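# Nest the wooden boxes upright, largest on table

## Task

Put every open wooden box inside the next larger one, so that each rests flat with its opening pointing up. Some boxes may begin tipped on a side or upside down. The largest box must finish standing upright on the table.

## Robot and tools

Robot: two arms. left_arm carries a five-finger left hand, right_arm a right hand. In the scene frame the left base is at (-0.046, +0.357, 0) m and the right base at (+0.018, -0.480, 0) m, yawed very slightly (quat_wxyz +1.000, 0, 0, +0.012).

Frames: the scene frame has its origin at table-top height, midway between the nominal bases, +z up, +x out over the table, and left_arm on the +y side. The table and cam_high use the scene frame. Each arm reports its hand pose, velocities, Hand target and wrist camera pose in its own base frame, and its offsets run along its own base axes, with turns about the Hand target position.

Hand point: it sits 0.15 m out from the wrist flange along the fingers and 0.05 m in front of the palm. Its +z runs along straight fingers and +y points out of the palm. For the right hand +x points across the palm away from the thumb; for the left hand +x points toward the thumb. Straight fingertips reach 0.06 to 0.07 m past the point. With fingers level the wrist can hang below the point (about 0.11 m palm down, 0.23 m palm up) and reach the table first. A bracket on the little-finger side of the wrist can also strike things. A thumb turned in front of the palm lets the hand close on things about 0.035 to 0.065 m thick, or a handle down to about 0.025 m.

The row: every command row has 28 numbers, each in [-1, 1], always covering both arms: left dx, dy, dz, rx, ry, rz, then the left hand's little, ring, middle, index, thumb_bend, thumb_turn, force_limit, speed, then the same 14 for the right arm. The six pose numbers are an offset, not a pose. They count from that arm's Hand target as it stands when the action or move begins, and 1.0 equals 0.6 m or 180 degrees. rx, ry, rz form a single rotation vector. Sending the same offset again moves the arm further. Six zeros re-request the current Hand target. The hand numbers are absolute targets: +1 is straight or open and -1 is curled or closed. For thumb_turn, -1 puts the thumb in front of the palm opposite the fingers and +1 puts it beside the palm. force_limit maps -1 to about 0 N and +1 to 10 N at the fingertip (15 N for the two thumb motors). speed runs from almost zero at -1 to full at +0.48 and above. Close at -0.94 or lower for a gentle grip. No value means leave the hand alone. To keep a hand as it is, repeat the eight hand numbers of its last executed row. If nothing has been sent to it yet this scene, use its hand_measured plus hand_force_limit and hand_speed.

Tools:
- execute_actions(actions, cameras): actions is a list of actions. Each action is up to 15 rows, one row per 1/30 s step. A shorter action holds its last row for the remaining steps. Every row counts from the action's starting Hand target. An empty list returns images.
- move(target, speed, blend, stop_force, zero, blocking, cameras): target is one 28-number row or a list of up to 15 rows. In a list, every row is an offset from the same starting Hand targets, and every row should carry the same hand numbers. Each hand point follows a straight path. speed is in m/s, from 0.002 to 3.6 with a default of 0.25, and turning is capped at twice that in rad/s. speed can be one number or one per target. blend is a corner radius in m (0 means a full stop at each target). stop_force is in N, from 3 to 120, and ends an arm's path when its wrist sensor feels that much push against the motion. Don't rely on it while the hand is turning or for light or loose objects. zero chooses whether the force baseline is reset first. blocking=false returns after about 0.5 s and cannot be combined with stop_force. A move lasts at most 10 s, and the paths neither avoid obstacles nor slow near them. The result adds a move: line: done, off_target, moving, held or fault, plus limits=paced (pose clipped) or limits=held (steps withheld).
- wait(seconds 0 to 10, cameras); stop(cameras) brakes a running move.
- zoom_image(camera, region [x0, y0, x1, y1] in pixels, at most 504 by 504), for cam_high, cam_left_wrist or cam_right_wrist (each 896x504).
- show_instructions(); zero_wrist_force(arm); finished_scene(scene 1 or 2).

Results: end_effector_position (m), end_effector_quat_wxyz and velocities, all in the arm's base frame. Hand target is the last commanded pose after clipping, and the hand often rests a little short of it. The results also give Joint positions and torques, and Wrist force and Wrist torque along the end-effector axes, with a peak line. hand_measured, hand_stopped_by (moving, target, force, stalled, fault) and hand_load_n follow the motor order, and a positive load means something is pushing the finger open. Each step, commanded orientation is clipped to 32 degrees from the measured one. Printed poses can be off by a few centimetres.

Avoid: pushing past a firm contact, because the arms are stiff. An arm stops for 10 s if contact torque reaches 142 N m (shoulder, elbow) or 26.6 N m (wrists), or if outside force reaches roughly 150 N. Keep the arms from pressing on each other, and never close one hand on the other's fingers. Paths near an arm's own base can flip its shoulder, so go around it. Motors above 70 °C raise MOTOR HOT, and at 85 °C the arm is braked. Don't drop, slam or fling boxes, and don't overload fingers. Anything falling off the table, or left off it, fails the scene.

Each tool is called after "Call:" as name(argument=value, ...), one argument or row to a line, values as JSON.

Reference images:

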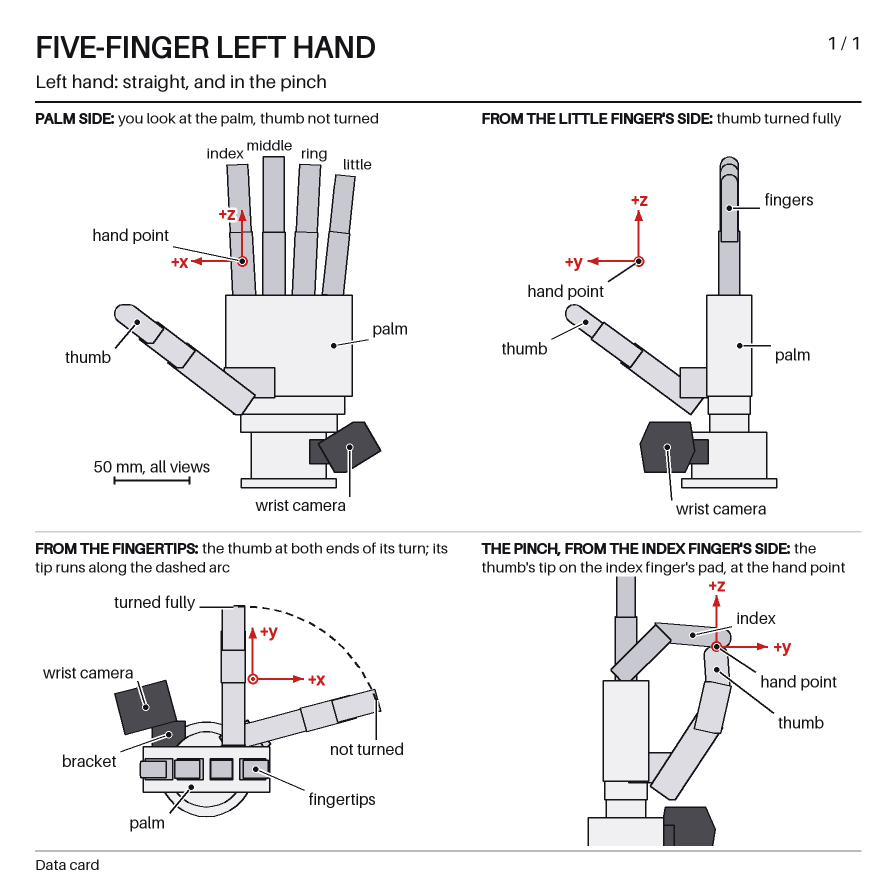

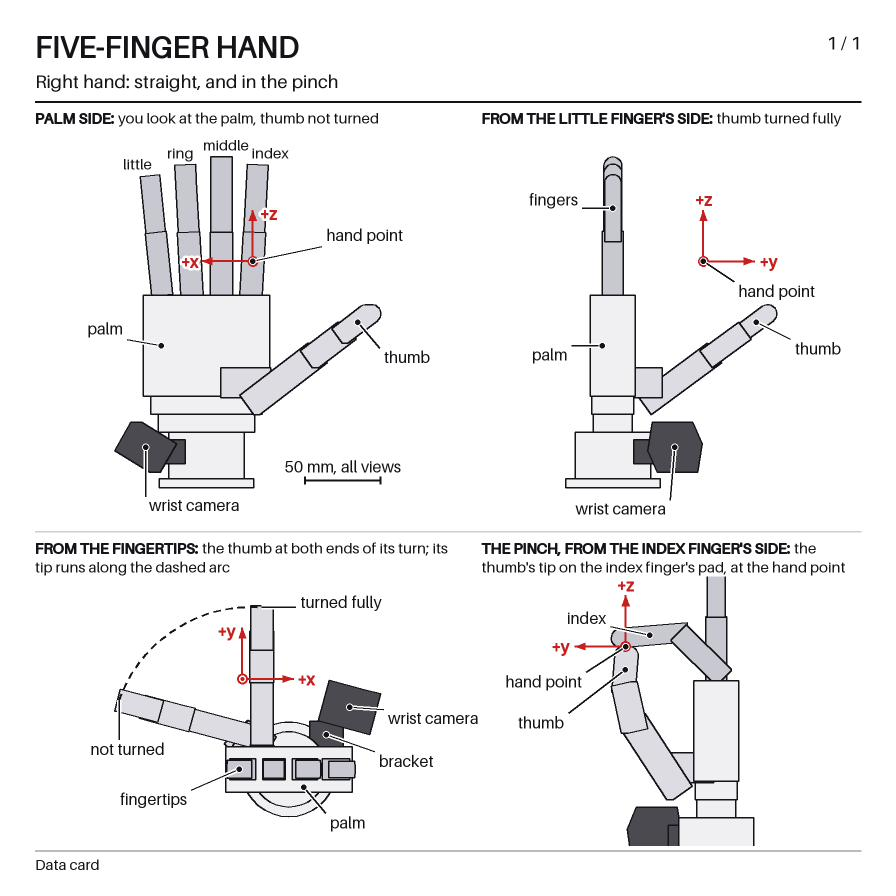

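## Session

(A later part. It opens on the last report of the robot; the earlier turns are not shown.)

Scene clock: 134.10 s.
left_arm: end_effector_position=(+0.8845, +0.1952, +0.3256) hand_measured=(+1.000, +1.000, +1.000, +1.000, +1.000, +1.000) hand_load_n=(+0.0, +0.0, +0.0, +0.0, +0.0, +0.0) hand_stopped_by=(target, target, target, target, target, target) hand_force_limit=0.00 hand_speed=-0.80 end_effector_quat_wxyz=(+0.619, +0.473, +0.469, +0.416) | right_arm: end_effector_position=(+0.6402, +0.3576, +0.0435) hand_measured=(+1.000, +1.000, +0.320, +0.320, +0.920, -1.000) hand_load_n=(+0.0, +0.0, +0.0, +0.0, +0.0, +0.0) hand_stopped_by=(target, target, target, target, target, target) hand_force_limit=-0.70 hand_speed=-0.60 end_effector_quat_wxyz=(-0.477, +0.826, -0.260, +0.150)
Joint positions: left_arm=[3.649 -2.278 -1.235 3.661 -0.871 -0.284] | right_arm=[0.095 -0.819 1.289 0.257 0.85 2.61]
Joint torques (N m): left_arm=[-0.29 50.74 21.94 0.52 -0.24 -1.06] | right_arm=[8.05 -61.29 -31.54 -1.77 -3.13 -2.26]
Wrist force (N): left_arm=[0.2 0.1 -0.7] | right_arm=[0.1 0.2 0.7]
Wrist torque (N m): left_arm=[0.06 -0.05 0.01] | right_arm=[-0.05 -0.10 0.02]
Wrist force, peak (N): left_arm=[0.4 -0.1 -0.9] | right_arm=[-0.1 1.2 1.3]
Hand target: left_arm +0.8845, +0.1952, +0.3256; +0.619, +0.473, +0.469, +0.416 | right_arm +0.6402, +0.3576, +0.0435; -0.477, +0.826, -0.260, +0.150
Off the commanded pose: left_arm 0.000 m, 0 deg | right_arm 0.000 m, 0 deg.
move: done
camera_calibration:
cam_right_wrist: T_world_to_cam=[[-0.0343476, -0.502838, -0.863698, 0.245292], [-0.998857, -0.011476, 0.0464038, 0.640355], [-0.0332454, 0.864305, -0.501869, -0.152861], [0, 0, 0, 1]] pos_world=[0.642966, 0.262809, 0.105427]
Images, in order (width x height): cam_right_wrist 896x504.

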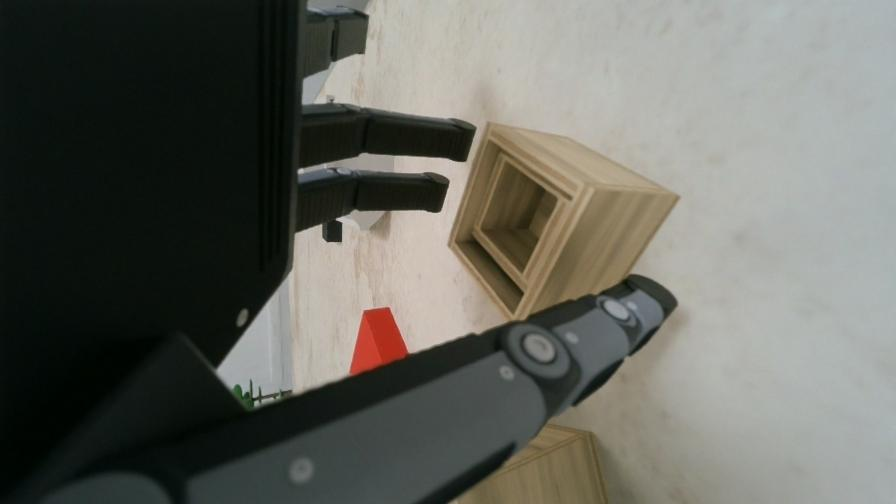

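Call:
move(
  target=[
    [0,0,0,0,0,0,1,1,1,1,1,1,0,-0.8,0,0,0,0,0,0,1,1,0.2,0.2,0.78,-1,-0.6,-0.7],
    [0,0,0,0,0,0,1,1,1,1,1,1,0,-0.8,0,0,0,0,0,0,1,1,-0.2,-0.2,0.5,-1,-0.6,-0.94],
  ],
  cameras=["cam_right_wrist"],
)

Call:
zoom_image(
  camera="cam_right_wrist",
  region=[420, 80, 720, 340],
)

Scene clock: 136.47 s.
left_arm: end_effector_position=(+0.8845, +0.1952, +0.3256) hand_measured=(+1.000, +1.000, +1.000, +1.000, +1.000, +1.000) hand_load_n=(+0.0, +0.0, +0.5, +0.0, +0.0, +0.0) hand_stopped_by=(target, target, target, target, target, target) hand_force_limit=0.00 hand_speed=-0.80 end_effector_quat_wxyz=(+0.619, +0.473, +0.469, +0.416) | right_arm: end_effector_position=(+0.6402, +0.3576, +0.0435) hand_measured=(+1.000, +1.000, +0.066, +0.048, +0.712, -1.000) hand_load_n=(+0.0, +0.0, +3.0, +3.0, +5.5, +0.5) hand_stopped_by=(target, target, force, force, force, target) hand_force_limit=-0.60 hand_speed=-0.94 end_effector_quat_wxyz=(-0.477, +0.826, -0.260, +0.150)
Joint positions: left_arm=[3.649 -2.278 -1.235 3.661 -0.871 -0.284] | right_arm=[0.095 -0.819 1.289 0.257 0.85 2.61]
Joint torques (N m): left_arm=[-1.51 50.61 20.73 0.5 -0.3 -0.86] | right_arm=[2.35 -59.6 -27.01 -0.27 -1.8 -2.08]
Wrist force (N): left_arm=[0.2 0.6 -0.5] | right_arm=[-0.4 -1.5 0.0]
Wrist torque (N m): left_arm=[0.11 -0.04 -0.01] | right_arm=[-0.13 -0.07 -0.01]
Wrist force, peak (N): left_arm=[0.3 0.1 -1.0] | right_arm=[-0.4 -1.7 0.2]
Hand target: left_arm +0.8845, +0.1952, +0.3256; +0.619, +0.473, +0.469, +0.416 | right_arm +0.6402, +0.3576, +0.0435; -0.477, +0.826, -0.260, +0.150
Off the commanded pose: left_arm 0.000 m, 0 deg | right_arm 0.000 m, 0 deg.
move: done
camera_calibration:
cam_right_wrist: T_world_to_cam=[[-0.0343488, -0.502791, -0.863725, 0.245334], [-0.99886, -0.0113886, 0.0463524, 0.640341], [-0.0331422, 0.864333, -0.501827, -0.153025], [0, 0, 0, 1]] pos_world=[0.642966, 0.262909, 0.105427]
Images, in order (width x height): cam_right_wrist 896x504.

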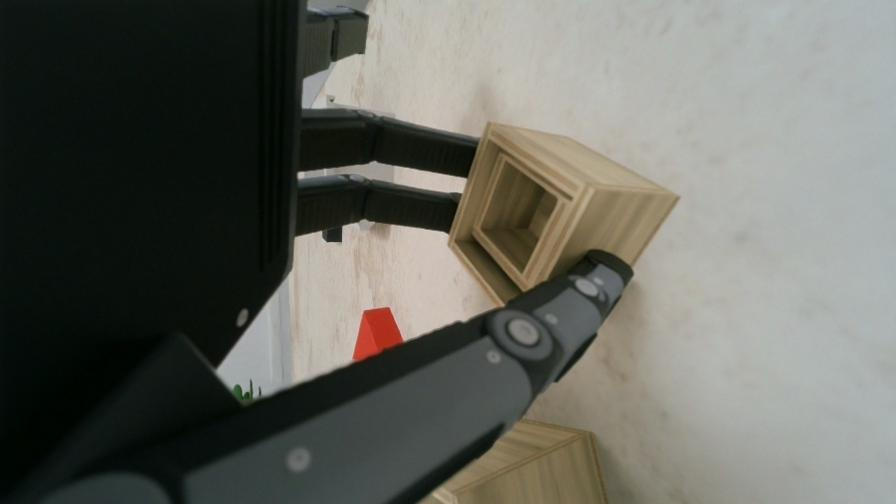

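Scaled by 1.680 from the camera's 896x504 image, which has a finer 1280x720 frame.

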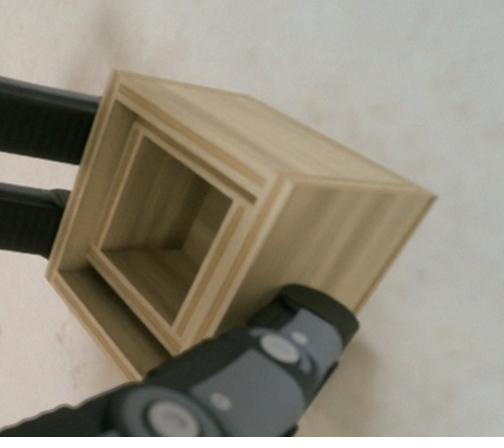

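Call:
move(
  target=[
    [0,0,0,0,0,0,1,1,1,1,1,1,0,-0.8,0,0,0.15,0,0,0,1,1,-0.2,-0.2,0.5,-1,-0.6,-0.94],
    [0,0,0,0,0,0,1,1,1,1,1,1,0,-0.8,-0.2,-0.13,0.1775,0,0,0.05,1,1,-0.2,-0.2,0.5,-1,-0.6,-0.94],
    [0,0,0,0,0,0,1,1,1,1,1,1,0,-0.8,-0.3163,-0.2073,0.1167,0,0,0.0806,1,1,-0.2,-0.2,0.5,-1,-0.6,-0.94],
  ],
  speed=0.15,
  blend=0.03,
  cameras=["cam_high","cam_right_wrist"],
)

Call:
zoom_image(
  camera="cam_right_wrist",
  region=[430, 90, 680, 340],
)

Call:
zoom_image(
  camera="cam_right_wrist",
  region=[560, 130, 810, 380],
)

Scene clock: 142.27 s.
left_arm: end_effector_position=(+0.8845, +0.1952, +0.3256) hand_measured=(+1.000, +1.000, +1.000, +1.000, +1.000, +1.000) hand_load_n=(+0.0, +0.0, +0.0, +0.0, +0.0, +0.0) hand_stopped_by=(target, target, target, target, target, target) hand_force_limit=0.00 hand_speed=-0.80 end_effector_quat_wxyz=(+0.619, +0.473, +0.469, +0.416) | right_arm: end_effector_position=(+0.4505, +0.2332, +0.1136) hand_measured=(+1.000, +1.000, +0.066, +0.048, +0.714, -1.000) hand_load_n=(+0.0, +0.0, +2.5, +2.5, +6.0, +0.0) hand_stopped_by=(target, target, force, force, force, target) hand_force_limit=-0.60 hand_speed=-0.94 end_effector_quat_wxyz=(-0.492, +0.852, -0.153, +0.089)
Joint positions: left_arm=[3.649 -2.278 -1.235 3.661 -0.871 -0.284] | right_arm=[-0.211 -1.142 1.781 0.685 0.541 1.856]
Joint torques (N m): left_arm=[-0.3 49.12 21.66 0.56 -0.25 -0.77] | right_arm=[1.62 -40.35 -5.36 0.93 0.92 -1.89]
Wrist force (N): left_arm=[0.3 0.0 -0.6] | right_arm=[0.0 0.6 0.6]
Wrist torque (N m): left_arm=[0.02 -0.06 0.01] | right_arm=[0.03 -0.06 0.06]
Wrist force, peak (N): left_arm=[0.0 0.3 -1.0] | right_arm=[0.2 2.0 1.6]
Hand target: left_arm +0.8845, +0.1952, +0.3256; +0.619, +0.473, +0.469, +0.416 | right_arm +0.4504, +0.2332, +0.1135; -0.492, +0.852, -0.153, +0.089
Off the commanded pose: left_arm 0.000 m, 0 deg | right_arm 0.000 m, 0 deg.
move: done
camera_calibration:
cam_right_wrist: T_world_to_cam=[[0.0926365, -0.495392, -0.863716, 0.177768], [-0.964174, -0.261182, 0.0463923, 0.488885], [-0.24857, 0.828475, -0.501839, 0.0888072], [0, 0, 0, 1]] pos_world=[0.476977, 0.142178, 0.175427]
Images, in order (width x height): cam_high 896x504, cam_right_wrist 896x504.

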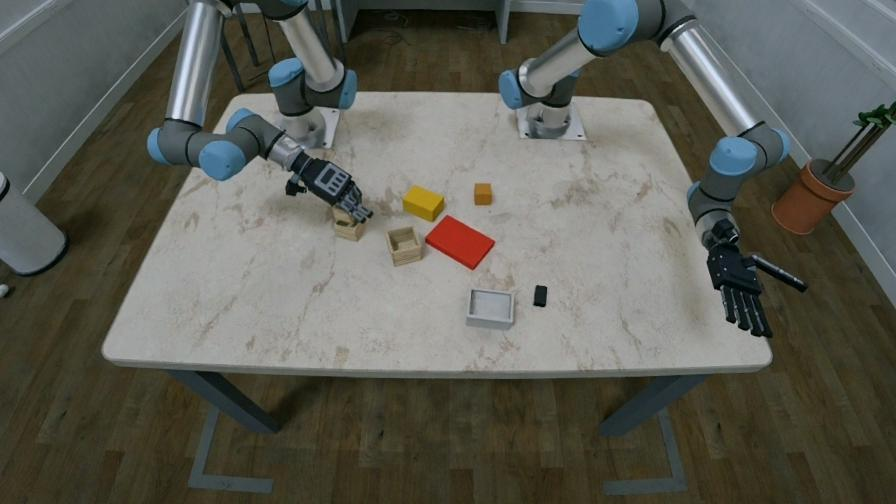

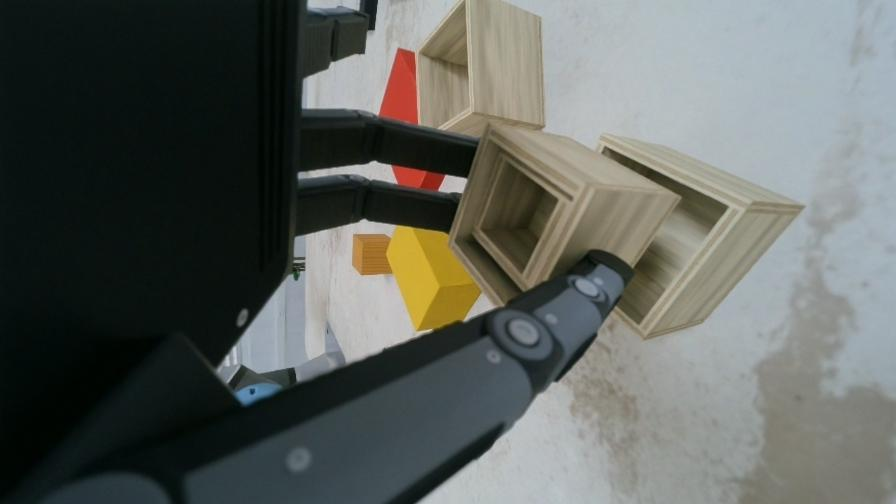

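Scaled by 2.016 from the camera's 896x504 image, which has a finer 1280x720 frame.

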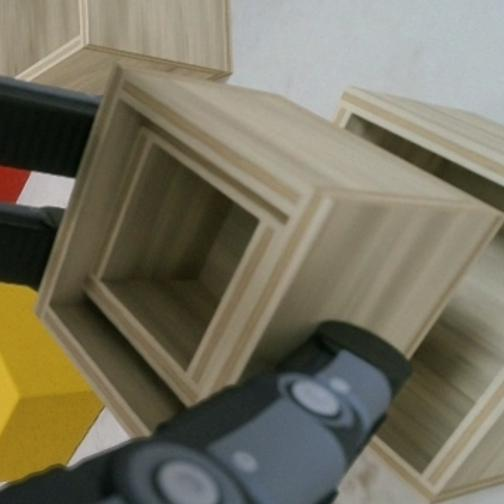

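Scaled by 2.016 from the camera's 896x504 image, which has a finer 1280x720 frame.

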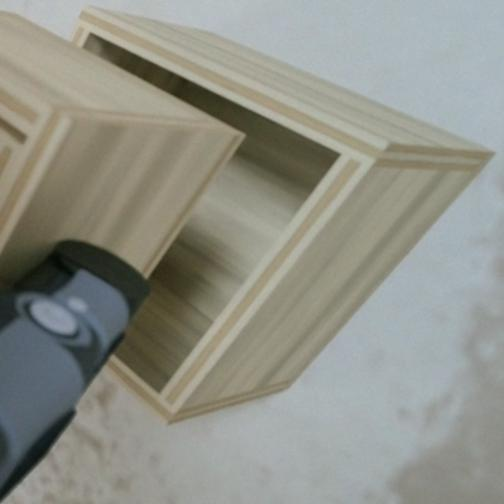

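Call:
move(
  target=[0,0,0,0,0,0,1,1,1,1,1,1,0,-0.8,-0.0078,-0.0008,-0.03,0,0,0.001,1,1,-0.2,-0.2,0.5,-1,-0.6,-0.94],
  speed=0.06,
  stop_force=5,
  cameras=["cam_right_wrist"],
)

Call:
zoom_image(
  camera="cam_right_wrist",
  region=[430, 90, 680, 340],
)

Call:
zoom_image(
  camera="cam_right_wrist",
  region=[540, 110, 790, 360],
)

Scene clock: 146.97 s.
left_arm: end_effector_position=(+0.8845, +0.1952, +0.3256) hand_measured=(+1.000, +1.000, +1.000, +1.000, +1.000, +1.000) hand_load_n=(+0.0, +0.0, +0.0, +0.0, +0.0, +0.0) hand_stopped_by=(target, target, target, target, target, target) hand_force_limit=0.00 hand_speed=-0.80 end_effector_quat_wxyz=(+0.619, +0.473, +0.469, +0.416) | right_arm: end_effector_position=(+0.4457, +0.2327, +0.0955) hand_measured=(+1.000, +1.000, +0.066, +0.048, +0.714, -1.000) hand_load_n=(-0.5, +0.0, +2.5, +2.5, +6.0, +0.0) hand_stopped_by=(target, target, force, force, force, target) hand_force_limit=-0.60 hand_speed=-0.94 end_effector_quat_wxyz=(-0.492, +0.852, -0.152, +0.088)
Joint positions: left_arm=[3.649 -2.278 -1.235 3.661 -0.871 -0.284] | right_arm=[-0.215 -1.121 1.81 0.646 0.539 1.843]
Joint torques (N m): left_arm=[-0.63 50.79 21.38 0.59 -0.14 -0.8] | right_arm=[8.73 -45.2 -27.16 4.68 -1.35 2.28]
Wrist force (N): left_arm=[-0.1 0.0 -1.1] | right_arm=[-0.1 0.4 0.6]
Wrist torque (N m): left_arm=[0.06 -0.02 -0.01] | right_arm=[-0.01 -0.06 0.11]
Wrist force, peak (N): left_arm=[0.2 0.4 -1.0] | right_arm=[-0.3 1.2 0.9]
Hand target: left_arm +0.8845, +0.1952, +0.3256; +0.619, +0.473, +0.469, +0.416 | right_arm +0.4457, +0.2327, +0.0955; -0.492, +0.852, -0.152, +0.088
Off the commanded pose: left_arm 0.000 m, 0 deg | right_arm 0.000 m, 0 deg.
move: done
camera_calibration:
cam_right_wrist: T_world_to_cam=[[0.0942245, -0.495088, -0.863718, 0.161647], [-0.963341, -0.264241, 0.0463717, 0.485318], [-0.251188, 0.827686, -0.501837, 0.0803343], [0, 0, 0, 1]] pos_world=[0.472475, 0.141779, 0.157427]
Images, in order (width x height): cam_right_wrist 896x504.

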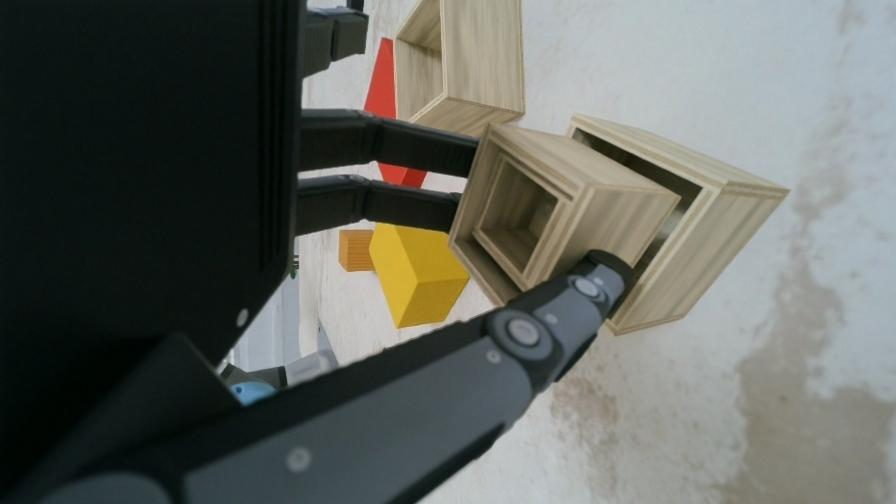

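Scaled by 2.016 from the camera's 896x504 image, which has a finer 1280x720 frame.

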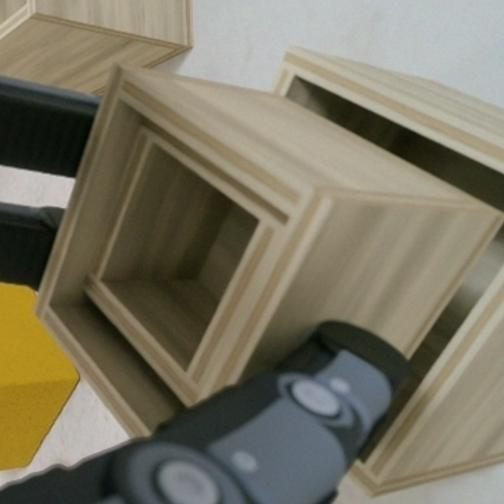

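Scaled by 2.016 from the camera's 896x504 image, which has a finer 1280x720 frame.

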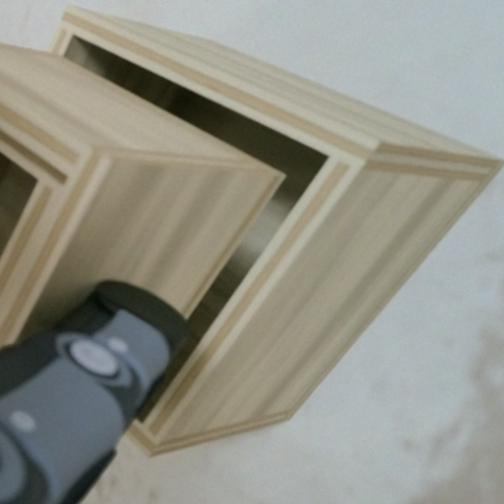

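Call:
move(
  target=[0,0,0,0,0,0,1,1,1,1,1,1,0,-0.8,0.0003,-0.0021,-0.0367,0,0,0.001,1,1,-0.2,-0.2,0.5,-1,-0.6,-0.94],
  speed=0.02,
  stop_force=3,
  cameras=["cam_right_wrist"],
)

Call:
zoom_image(
  camera="cam_right_wrist",
  region=[430, 80, 730, 340],
)

Scene clock: 151.83 s.
left_arm: end_effector_position=(+0.8845, +0.1952, +0.3256) hand_measured=(+1.000, +1.000, +1.000, +1.000, +1.000, +1.000) hand_load_n=(+0.0, +0.0, +0.0, +0.0, +0.0, +0.0) hand_stopped_by=(target, target, target, target, target, target) hand_force_limit=0.00 hand_speed=-0.80 end_effector_quat_wxyz=(+0.619, +0.473, +0.469, +0.416) | right_arm: end_effector_position=(+0.4459, +0.2315, +0.0735) hand_measured=(+1.000, +1.000, +0.066, +0.048, +0.714, -1.000) hand_load_n=(+0.0, +0.0, +3.0, +2.5, +6.0, +0.0) hand_stopped_by=(target, target, force, force, force, target) hand_force_limit=-0.60 hand_speed=-0.94 end_effector_quat_wxyz=(-0.493, +0.853, -0.151, +0.087)
Joint positions: left_arm=[3.649 -2.278 -1.235 3.661 -0.871 -0.284] | right_arm=[-0.218 -1.083 1.825 0.603 0.538 1.831]
Joint torques (N m): left_arm=[-1.02 50.17 21.03 0.61 -0.41 -0.69] | right_arm=[-0.87 -46.12 -27.52 4.58 -2.49 2.17]
Wrist force (N): left_arm=[0.1 0.1 -0.9] | right_arm=[-0.1 0.8 0.7]
Wrist torque (N m): left_arm=[0.06 -0.04 0.00] | right_arm=[0.06 -0.07 0.15]
Wrist force, peak (N): left_arm=[0.1 0.2 -1.1] | right_arm=[-0.1 1.1 0.6]
Hand target: left_arm +0.8845, +0.1952, +0.3256; +0.619, +0.473, +0.469, +0.416 | right_arm +0.4459, +0.2315, +0.0735; -0.493, +0.853, -0.151, +0.087
Off the commanded pose: left_arm 0.000 m, 0 deg | right_arm 0.000 m, 0 deg.
move: done
camera_calibration:
cam_right_wrist: T_world_to_cam=[[0.095821, -0.494773, -0.863723, 0.141206], [-0.962498, -0.267302, 0.0463416, 0.486536], [-0.253804, 0.826891, -0.501831, 0.0717599], [0, 0, 0, 1]] pos_world=[0.472972, 0.140579, 0.135427]
Images, in order (width x height): cam_right_wrist 896x504.

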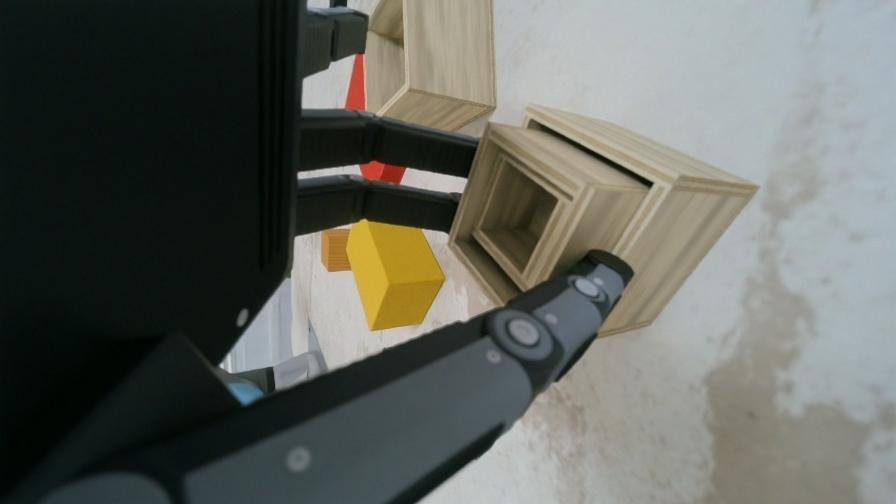

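Scaled by 1.680 from the camera's 896x504 image, which has a finer 1280x720 frame.

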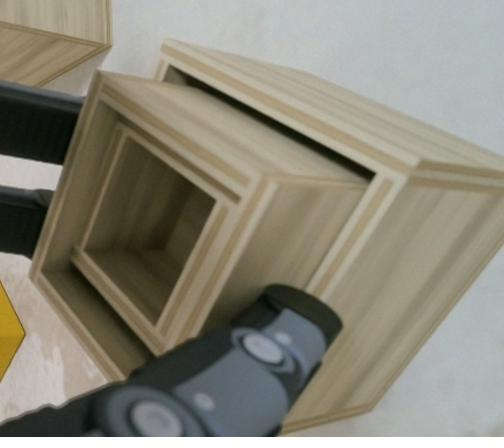

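Call:
move(
  target=[0,0,0,0,0,0,1,1,1,1,1,1,0,-0.8,0,0,-0.0117,0,0,0,1,1,-0.2,-0.2,0.5,-1,-0.6,-0.94],
  speed=0.01,
  stop_force=3,
)

Scene clock: 153.67 s.
left_arm: end_effector_position=(+0.8845, +0.1952, +0.3256) hand_measured=(+1.000, +1.000, +1.000, +1.000, +1.000, +1.000) hand_load_n=(+0.0, +0.0, +0.0, +0.0, +0.0, +0.0) hand_stopped_by=(target, target, target, target, target, target) hand_force_limit=0.00 hand_speed=-0.80 end_effector_quat_wxyz=(+0.619, +0.473, +0.469, +0.416) | right_arm: end_effector_position=(+0.4459, +0.2314, +0.0704) hand_measured=(+1.000, +1.000, +0.066, +0.048, +0.714, -1.000) hand_load_n=(+0.0, +0.0, +3.0, +2.5, +5.5, -0.5) hand_stopped_by=(target, target, force, force, force, target) hand_force_limit=-0.60 hand_speed=-0.94 end_effector_quat_wxyz=(-0.493, +0.853, -0.151, +0.087)
Joint positions: left_arm=[3.649 -2.278 -1.235 3.661 -0.871 -0.284] | right_arm=[-0.218 -1.078 1.827 0.596 0.538 1.831]
Joint torques (N m): left_arm=[-1.05 50.7 21.93 0.42 -0.27 -0.87] | right_arm=[5.3 -44.85 -25.98 4.28 -1.69 1.55]
Wrist force (N): left_arm=[0.1 0.2 -1.0] | right_arm=[0.2 -2.7 -1.8]
Wrist torque (N m): left_arm=[0.10 -0.05 0.00] | right_arm=[-0.18 -0.07 0.09]
Wrist force, peak (N): left_arm=[0.1 0.2 -1.0] | right_arm=[-0.4 -7.2 -5.7]
Hand target: left_arm +0.8845, +0.1952, +0.3256; +0.619, +0.473, +0.469, +0.416 | right_arm +0.4459, +0.2314, +0.0704; -0.493, +0.853, -0.151, +0.087 (not the last commanded pose)
Off the commanded pose: left_arm 0.000 m, 0 deg | right_arm 0.004 m, 0 deg.
move: contact (right_arm)

Call:
move(
  target=[0,0,0,0,0,0,1,1,1,1,1,1,0,-0.8,0,0,0,0,0,0,1,1,0.3,0.3,0.5,-1,-0.6,-0.8],
  cameras=["cam_right_wrist"],
)

Call:
zoom_image(
  camera="cam_right_wrist",
  region=[430, 80, 730, 340],
)

Scene clock: 155.33 s.
left_arm: end_effector_position=(+0.8845, +0.1952, +0.3256) hand_measured=(+1.000, +1.000, +1.000, +1.000, +1.000, +1.000) hand_load_n=(+0.0, +0.0, +0.0, +0.0, +0.0, +0.0) hand_stopped_by=(target, target, target, target, target, target) hand_force_limit=0.00 hand_speed=-0.80 end_effector_quat_wxyz=(+0.619, +0.473, +0.469, +0.416) | right_arm: end_effector_position=(+0.4459, +0.2314, +0.0704) hand_measured=(+1.000, +1.000, +0.300, +0.300, +0.712, -1.000) hand_load_n=(+0.0, +0.0, +0.0, +0.0, -1.0, +0.0) hand_stopped_by=(target, target, target, target, force, target) hand_force_limit=-0.60 hand_speed=-0.80 end_effector_quat_wxyz=(-0.493, +0.853, -0.151, +0.087)
Joint positions: left_arm=[3.649 -2.278 -1.235 3.661 -0.871 -0.284] | right_arm=[-0.218 -1.078 1.827 0.596 0.538 1.831]
Joint torques (N m): left_arm=[0.05 50.5 20.15 0.55 -0.17 -0.9] | right_arm=[5.3 -44.18 -25.77 4.14 -1.6 1.59]
Wrist force (N): left_arm=[0.1 0.2 -0.7] | right_arm=[-0.2 -0.6 0.1]
Wrist torque (N m): left_arm=[0.06 -0.04 0.00] | right_arm=[-0.02 -0.05 0.11]
Wrist force, peak (N): left_arm=[0.3 0.3 -1.1] | right_arm=[0.1 -2.5 -2.2]
Hand target: left_arm +0.8845, +0.1952, +0.3256; +0.619, +0.473, +0.469, +0.416 | right_arm +0.4459, +0.2314, +0.0704; -0.493, +0.853, -0.151, +0.087
Off the commanded pose: left_arm 0.000 m, 0 deg | right_arm 0.000 m, 0 deg.
move: done
camera_calibration:
cam_right_wrist: T_world_to_cam=[[0.095926, -0.49482, -0.863685, 0.138394], [-0.962491, -0.267342, 0.0462648, 0.486696], [-0.253792, 0.82685, -0.501905, 0.0701639], [0, 0, 0, 1]] pos_world=[0.472972, 0.140579, 0.132227]
Images, in order (width x height): cam_right_wrist 896x504.

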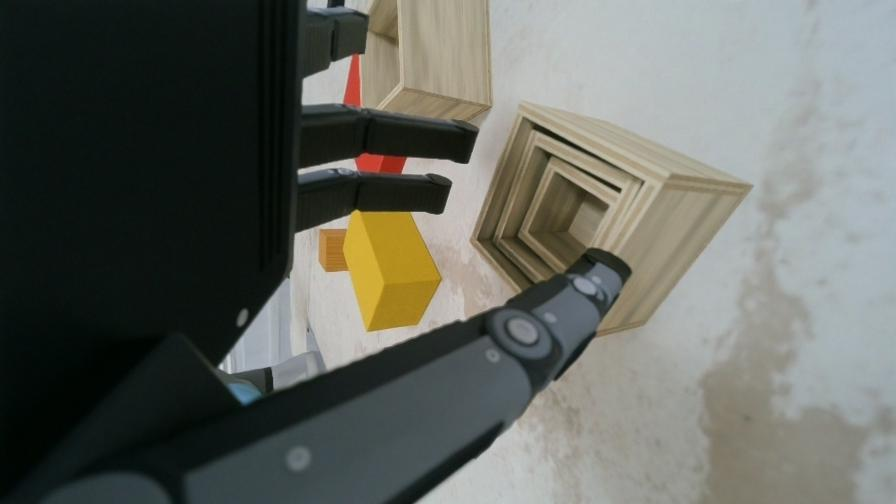

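Scaled by 1.680 from the camera's 896x504 image, which has a finer 1280x720 frame.

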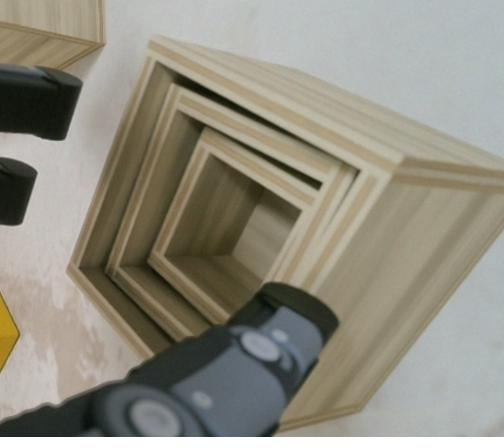

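Call:
move(
  target=[
    [0,0,0,0,0,0,1,1,1,1,1,1,0,-0.8,0,0,0.0667,0,0,0,1,1,0.3,0.3,0.5,-1,-0.6,-0.8],
  ],
  speed=0.1,
)

Call:
move(
  target=[
    [0,0,0,0,0,0,1,1,1,1,1,1,0,-0.8,0.0012,-0.0055,0,0,0,0,1,1,0.45,0.45,0.95,-1,-0.6,-0.4],
    [0,0,0,0,0,0,1,1,1,1,1,1,0,-0.8,0.0012,-0.0055,-0.09,0,0,0.001,1,1,0.45,0.45,0.95,-1,-0.6,-0.4],
  ],
  speed=0.1,
  cameras=["cam_high","cam_right_wrist"],
)

Call:
zoom_image(
  camera="cam_right_wrist",
  region=[430, 60, 770, 360],
)

Scene clock: 160.77 s.
left_arm: end_effector_position=(+0.8845, +0.1952, +0.3256) hand_measured=(+1.000, +1.000, +1.000, +1.000, +1.000, +1.000) hand_load_n=(+0.0, +0.0, +0.0, +0.0, +0.0, +0.0) hand_stopped_by=(target, target, target, target, target, target) hand_force_limit=0.00 hand_speed=-0.80 end_effector_quat_wxyz=(+0.619, +0.473, +0.469, +0.416) | right_arm: end_effector_position=(+0.4460, +0.2315, +0.1104) hand_measured=(+1.000, +1.000, +0.300, +0.300, +0.712, -1.000) hand_load_n=(+0.0, +0.0, +0.0, +0.0, +0.0, +0.0) hand_stopped_by=(target, target, target, target, force, target) hand_force_limit=-0.60 hand_speed=-0.80 end_effector_quat_wxyz=(-0.493, +0.853, -0.151, +0.088)
Joint positions: left_arm=[3.649 -2.278 -1.235 3.661 -0.871 -0.284] | right_arm=[-0.218 -1.141 1.795 0.69 0.538 1.831]
Joint torques (N m): left_arm=[0.57 51.29 22.01 0.54 -0.31 -0.61] | right_arm=[-4 -31.88 0.67 1.33 -1.62 -1.97]
Wrist force (N): left_arm=[0.2 0.0 -0.7] | right_arm=[-0.2 0.5 0.6]
Wrist torque (N m): left_arm=[0.04 -0.06 0.01] | right_arm=[0.04 -0.04 0.15]
Wrist force, peak (N): left_arm=[0.3 0.2 -1.1] | right_arm=[-0.2 1.4 0.6]
Hand target: left_arm +0.8845, +0.1952, +0.3256; +0.619, +0.473, +0.469, +0.416 | right_arm +0.4459, +0.2314, +0.1104; -0.493, +0.853, -0.151, +0.087
Off the commanded pose: left_arm 0.000 m, 0 deg | right_arm 0.000 m, 0 deg.
move: done

Scene clock: 162.27 s.
left_arm: end_effector_position=(+0.8845, +0.1952, +0.3256) hand_measured=(+1.000, +1.000, +1.000, +1.000, +1.000, +1.000) hand_load_n=(+0.0, +0.0, +0.0, +0.0, +0.0, +0.0) hand_stopped_by=(target, target, target, target, target, target) hand_force_limit=0.00 hand_speed=-0.80 end_effector_quat_wxyz=(+0.619, +0.473, +0.469, +0.416) | right_arm: end_effector_position=(+0.4466, +0.2281, +0.0564) hand_measured=(+1.000, +1.000, +0.450, +0.450, +0.950, -1.000) hand_load_n=(+0.0, +0.0, +0.0, +0.0, +0.0, +0.0) hand_stopped_by=(target, target, target, target, target, target) hand_force_limit=-0.60 hand_speed=-0.40 end_effector_quat_wxyz=(-0.493, +0.853, -0.149, +0.087)
Joint positions: left_arm=[3.649 -2.278 -1.235 3.661 -0.871 -0.284] | right_arm=[-0.226 -1.049 1.833 0.58 0.536 1.81]
Joint torques (N m): left_arm=[-0.6 51.06 20.41 0.57 -0.27 -0.94] | right_arm=[10.05 -37.92 -26.83 3.29 -3.14 2.18]
Wrist force (N): left_arm=[0.0 0.1 -0.8] | right_arm=[-0.3 0.4 0.4]
Wrist torque (N m): left_arm=[0.06 -0.04 0.00] | right_arm=[0.04 -0.04 0.06]
Wrist force, peak (N): left_arm=[0.1 0.3 -1.1] | right_arm=[-0.1 1.3 0.8]
Hand target: left_arm +0.8845, +0.1952, +0.3256; +0.619, +0.473, +0.469, +0.416 | right_arm +0.4467, +0.2281, +0.0564; -0.493, +0.853, -0.149, +0.087
Off the commanded pose: left_arm 0.000 m, 0 deg | right_arm 0.000 m, 0 deg.
move: done
camera_calibration:
cam_right_wrist: T_world_to_cam=[[0.0972149, -0.494429, -0.863765, 0.124064], [-0.961662, -0.270272, 0.0464738, 0.487333], [-0.256429, 0.826131, -0.501748, 0.0673907], [0, 0, 0, 1]] pos_world=[0.47387, 0.13738, 0.118327]
Images, in order (width x height): cam_high 896x504, cam_right_wrist 896x504.

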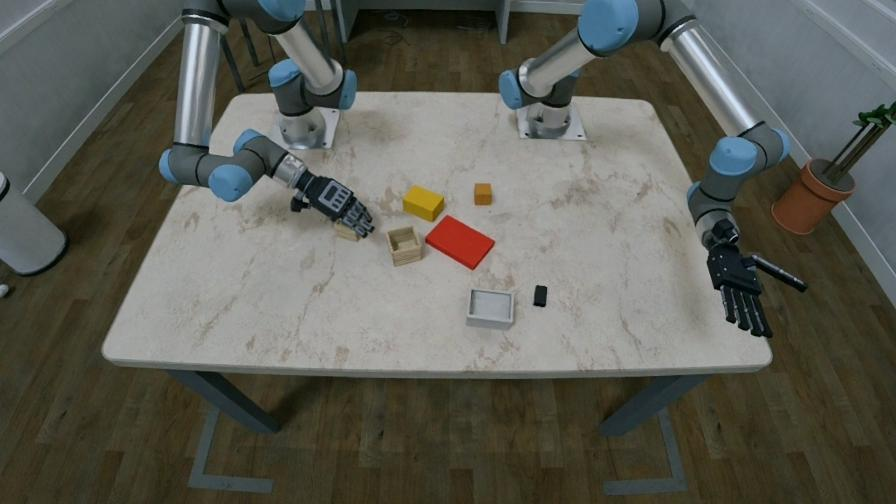

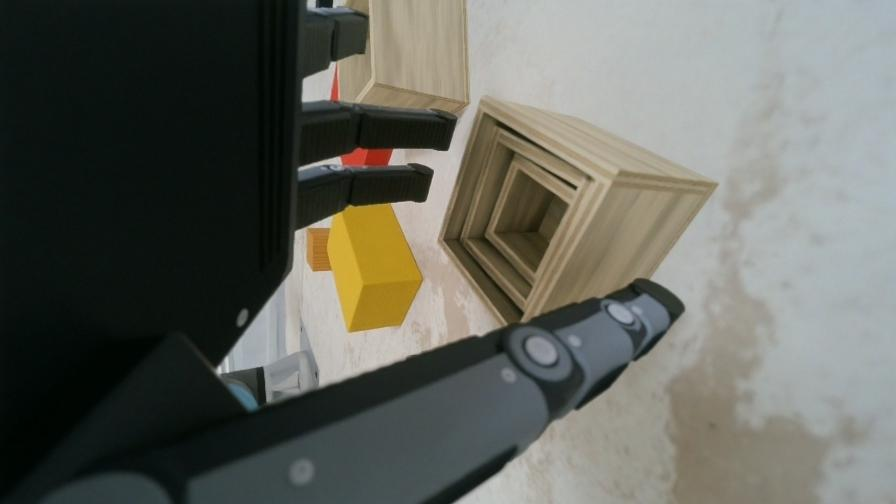

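Scaled by 1.482 from the camera's 896x504 image, which has a finer 1280x720 frame.

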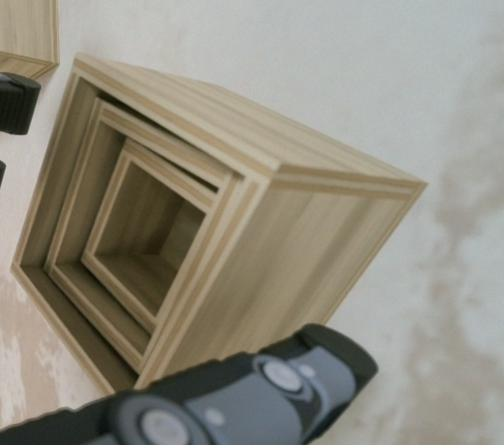

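Call:
move(
  target=[
    [0,0,0,0,0,0,1,1,1,1,1,1,0,-0.8,0.001,0,-0.0025,0,0,0,1,1,0.34,0.34,0.8,-1,-0.5,-0.7],
    [0,0,0,0,0,0,1,1,1,1,1,1,0,-0.8,0.001,0,-0.0025,0,0,0,1,1,-0.1,-0.1,0.5,-1,-0.5,-0.94],
  ],
  speed=0.05,
  cameras=["cam_right_wrist"],
)

Call:
zoom_image(
  camera="cam_right_wrist",
  region=[430, 60, 770, 360],
)

Scene clock: 165.33 s.
left_arm: end_effector_position=(+0.8845, +0.1952, +0.3256) hand_measured=(+1.000, +1.000, +1.000, +1.000, +1.000, +1.000) hand_load_n=(+0.0, +0.0, +0.0, +0.0, -0.5, +0.0) hand_stopped_by=(target, target, target, target, target, target) hand_force_limit=0.00 hand_speed=-0.80 end_effector_quat_wxyz=(+0.619, +0.473, +0.469, +0.416) | right_arm: end_effector_position=(+0.4473, +0.2281, +0.0549) hand_measured=(+1.000, +1.000, +0.212, +0.206, +0.736, -1.000) hand_load_n=(+0.0, +0.0, +2.0, +4.0, +4.5, +0.0) hand_stopped_by=(target, target, force, force, force, target) hand_force_limit=-0.50 hand_speed=-0.94 end_effector_quat_wxyz=(-0.493, +0.853, -0.149, +0.087)
Joint positions: left_arm=[3.649 -2.278 -1.235 3.661 -0.871 -0.284] | right_arm=[-0.225 -1.045 1.832 0.576 0.536 1.811]
Joint torques (N m): left_arm=[-0.73 50.08 22.61 0.66 -0.05 -0.78] | right_arm=[8.08 -43.44 -19.44 4.38 0.37 1.5]
Wrist force (N): left_arm=[0.0 0.4 -0.6] | right_arm=[-0.7 -1.8 -0.3]
Wrist torque (N m): left_arm=[0.09 -0.02 -0.02] | right_arm=[-0.05 -0.03 -0.07]
Wrist force, peak (N): left_arm=[0.1 0.1 -1.1] | right_arm=[-0.6 -2.1 -0.1]
Hand target: left_arm +0.8845, +0.1952, +0.3256; +0.619, +0.473, +0.469, +0.416 | right_arm +0.4473, +0.2281, +0.0549; -0.493, +0.853, -0.149, +0.087
Off the commanded pose: left_arm 0.000 m, 0 deg | right_arm 0.000 m, 0 deg.
move: done
camera_calibration:
cam_right_wrist: T_world_to_cam=[[0.0974892, -0.494559, -0.863659, 0.122576], [-0.96166, -0.270319, 0.0462421, 0.488109], [-0.256333, 0.826038, -0.501951, 0.0668087], [0, 0, 0, 1]] pos_world=[0.47457, 0.13738, 0.116827]
Images, in order (width x height): cam_right_wrist 896x504.

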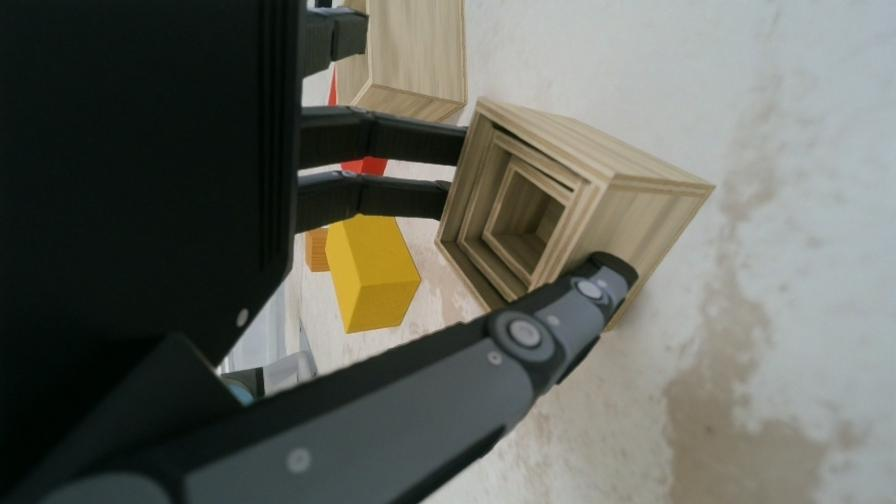

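Scaled by 1.482 from the camera's 896x504 image, which has a finer 1280x720 frame.

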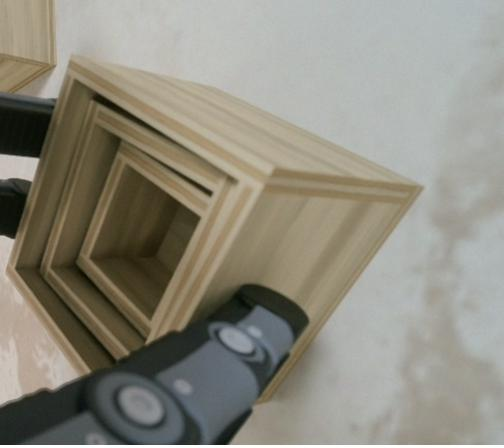

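Call:
move(
  target=[
    [0,0,0,0,0,0,1,1,1,1,1,1,0,-0.8,0,0,0.15,0,0,0,1,1,-0.1,-0.1,0.5,-1,-0.5,-0.94],
    [0,0,0,0,0,0,1,1,1,1,1,1,0,-0.8,0.1182,0.2342,0.13,0,0,0.168,1,1,-0.1,-0.1,0.5,-1,-0.5,-0.94],
  ],
  speed=0.12,
  blend=0.03,
  cameras=["cam_high","cam_right_wrist"],
)

Call:
zoom_image(
  camera="cam_right_wrist",
  region=[430, 60, 770, 360],
)

Call:
zoom_image(
  camera="cam_right_wrist",
  region=[560, 100, 896, 400],
)

Scene clock: 170.83 s.
left_arm: end_effector_position=(+0.8845, +0.1952, +0.3256) hand_measured=(+1.000, +1.000, +1.000, +1.000, +1.000, +1.000) hand_load_n=(+0.0, +0.0, +0.0, +0.0, +0.0, +0.0) hand_stopped_by=(target, target, target, target, target, target) hand_force_limit=0.00 hand_speed=-0.80 end_effector_quat_wxyz=(+0.619, +0.473, +0.469, +0.416) | right_arm: end_effector_position=(+0.5181, +0.3687, +0.1328) hand_measured=(+1.000, +1.000, +0.212, +0.206, +0.736, -1.000) hand_load_n=(+0.0, +0.0, +1.0, +3.0, +5.5, +0.0) hand_stopped_by=(target, target, force, force, force, target) hand_force_limit=-0.50 hand_speed=-0.94 end_effector_quat_wxyz=(-0.498, +0.862, +0.078, -0.045)
Joint positions: left_arm=[3.649 -2.278 -1.235 3.661 -0.871 -0.284] | right_arm=[0.097 -0.687 1.042 1.359 0.529 1.404]
Joint torques (N m): left_arm=[-1.01 51.42 20.79 0.6 -0.09 -0.75] | right_arm=[-9.83 -50.76 -20.07 3.05 -2.21 1.09]
Wrist force (N): left_arm=[0.3 0.4 -0.9] | right_arm=[0.0 0.8 1.3]
Wrist torque (N m): left_arm=[0.11 -0.08 0.01] | right_arm=[-0.03 -0.09 -0.01]
Wrist force, peak (N): left_arm=[0.4 0.4 -1.1] | right_arm=[-0.1 2.3 1.3]
Hand target: left_arm +0.8845, +0.1952, +0.3256; +0.619, +0.473, +0.469, +0.416 | right_arm +0.5182, +0.3687, +0.1329; -0.498, +0.862, +0.078, -0.045
Off the commanded pose: left_arm 0.000 m, 0 deg | right_arm 0.000 m, 0 deg.
move: done
camera_calibration:
cam_right_wrist: T_world_to_cam=[[0.333253, -0.378206, -0.863656, 0.0874039], [-0.694625, -0.717878, 0.0463384, 0.617314], [-0.637526, 0.584475, -0.501947, 0.294545], [0, 0, 0, 1]] pos_world=[0.587454, 0.304059, 0.194727]
Images, in order (width x height): cam_high 896x504, cam_right_wrist 896x504.

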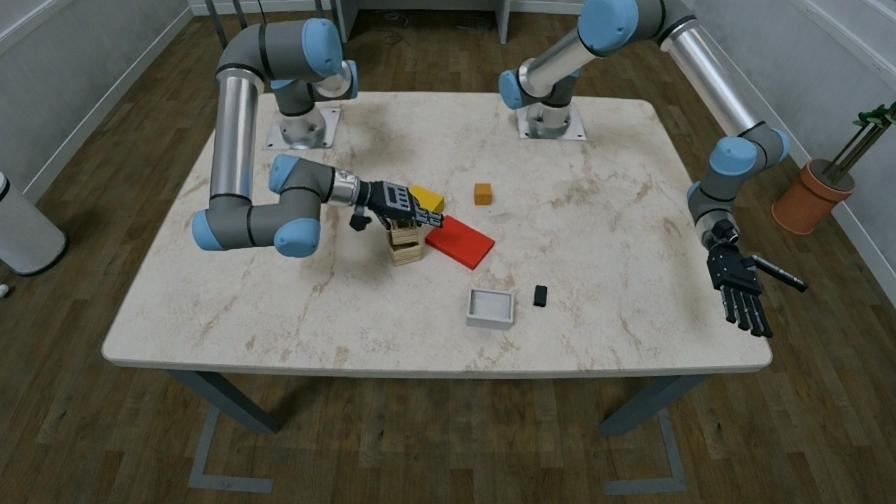

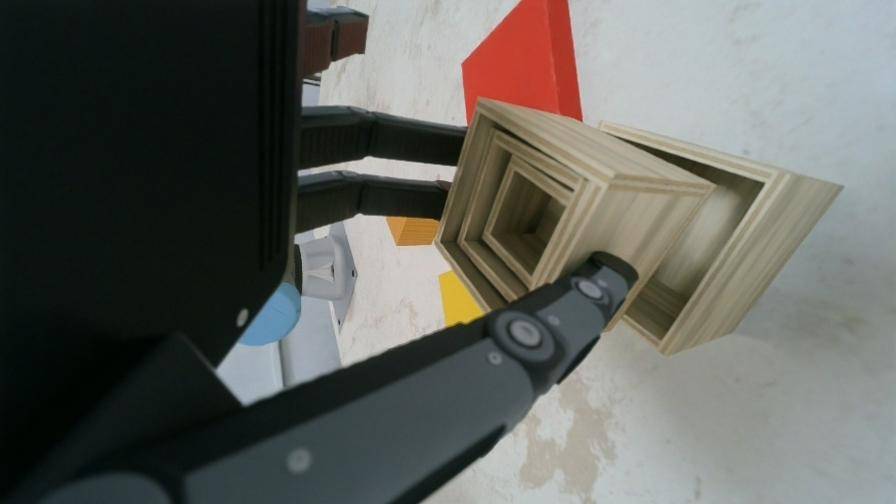

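Scaled by 1.482 from the camera's 896x504 image, which has a finer 1280x720 frame.

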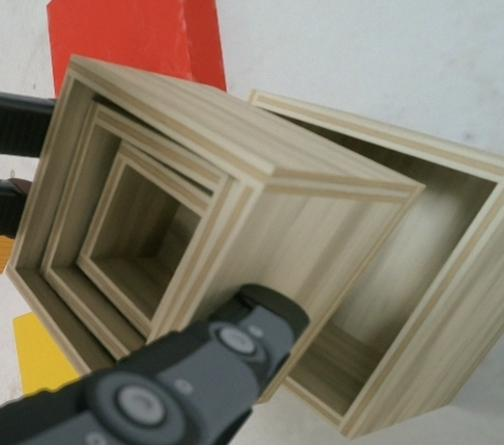

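Scaled by 1.500 from the camera's 896x504 image, which has a finer 1280x720 frame.

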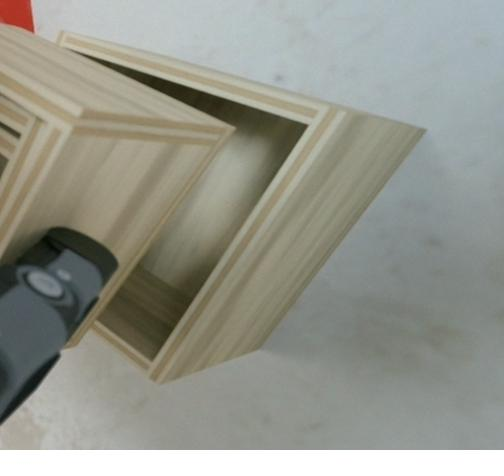

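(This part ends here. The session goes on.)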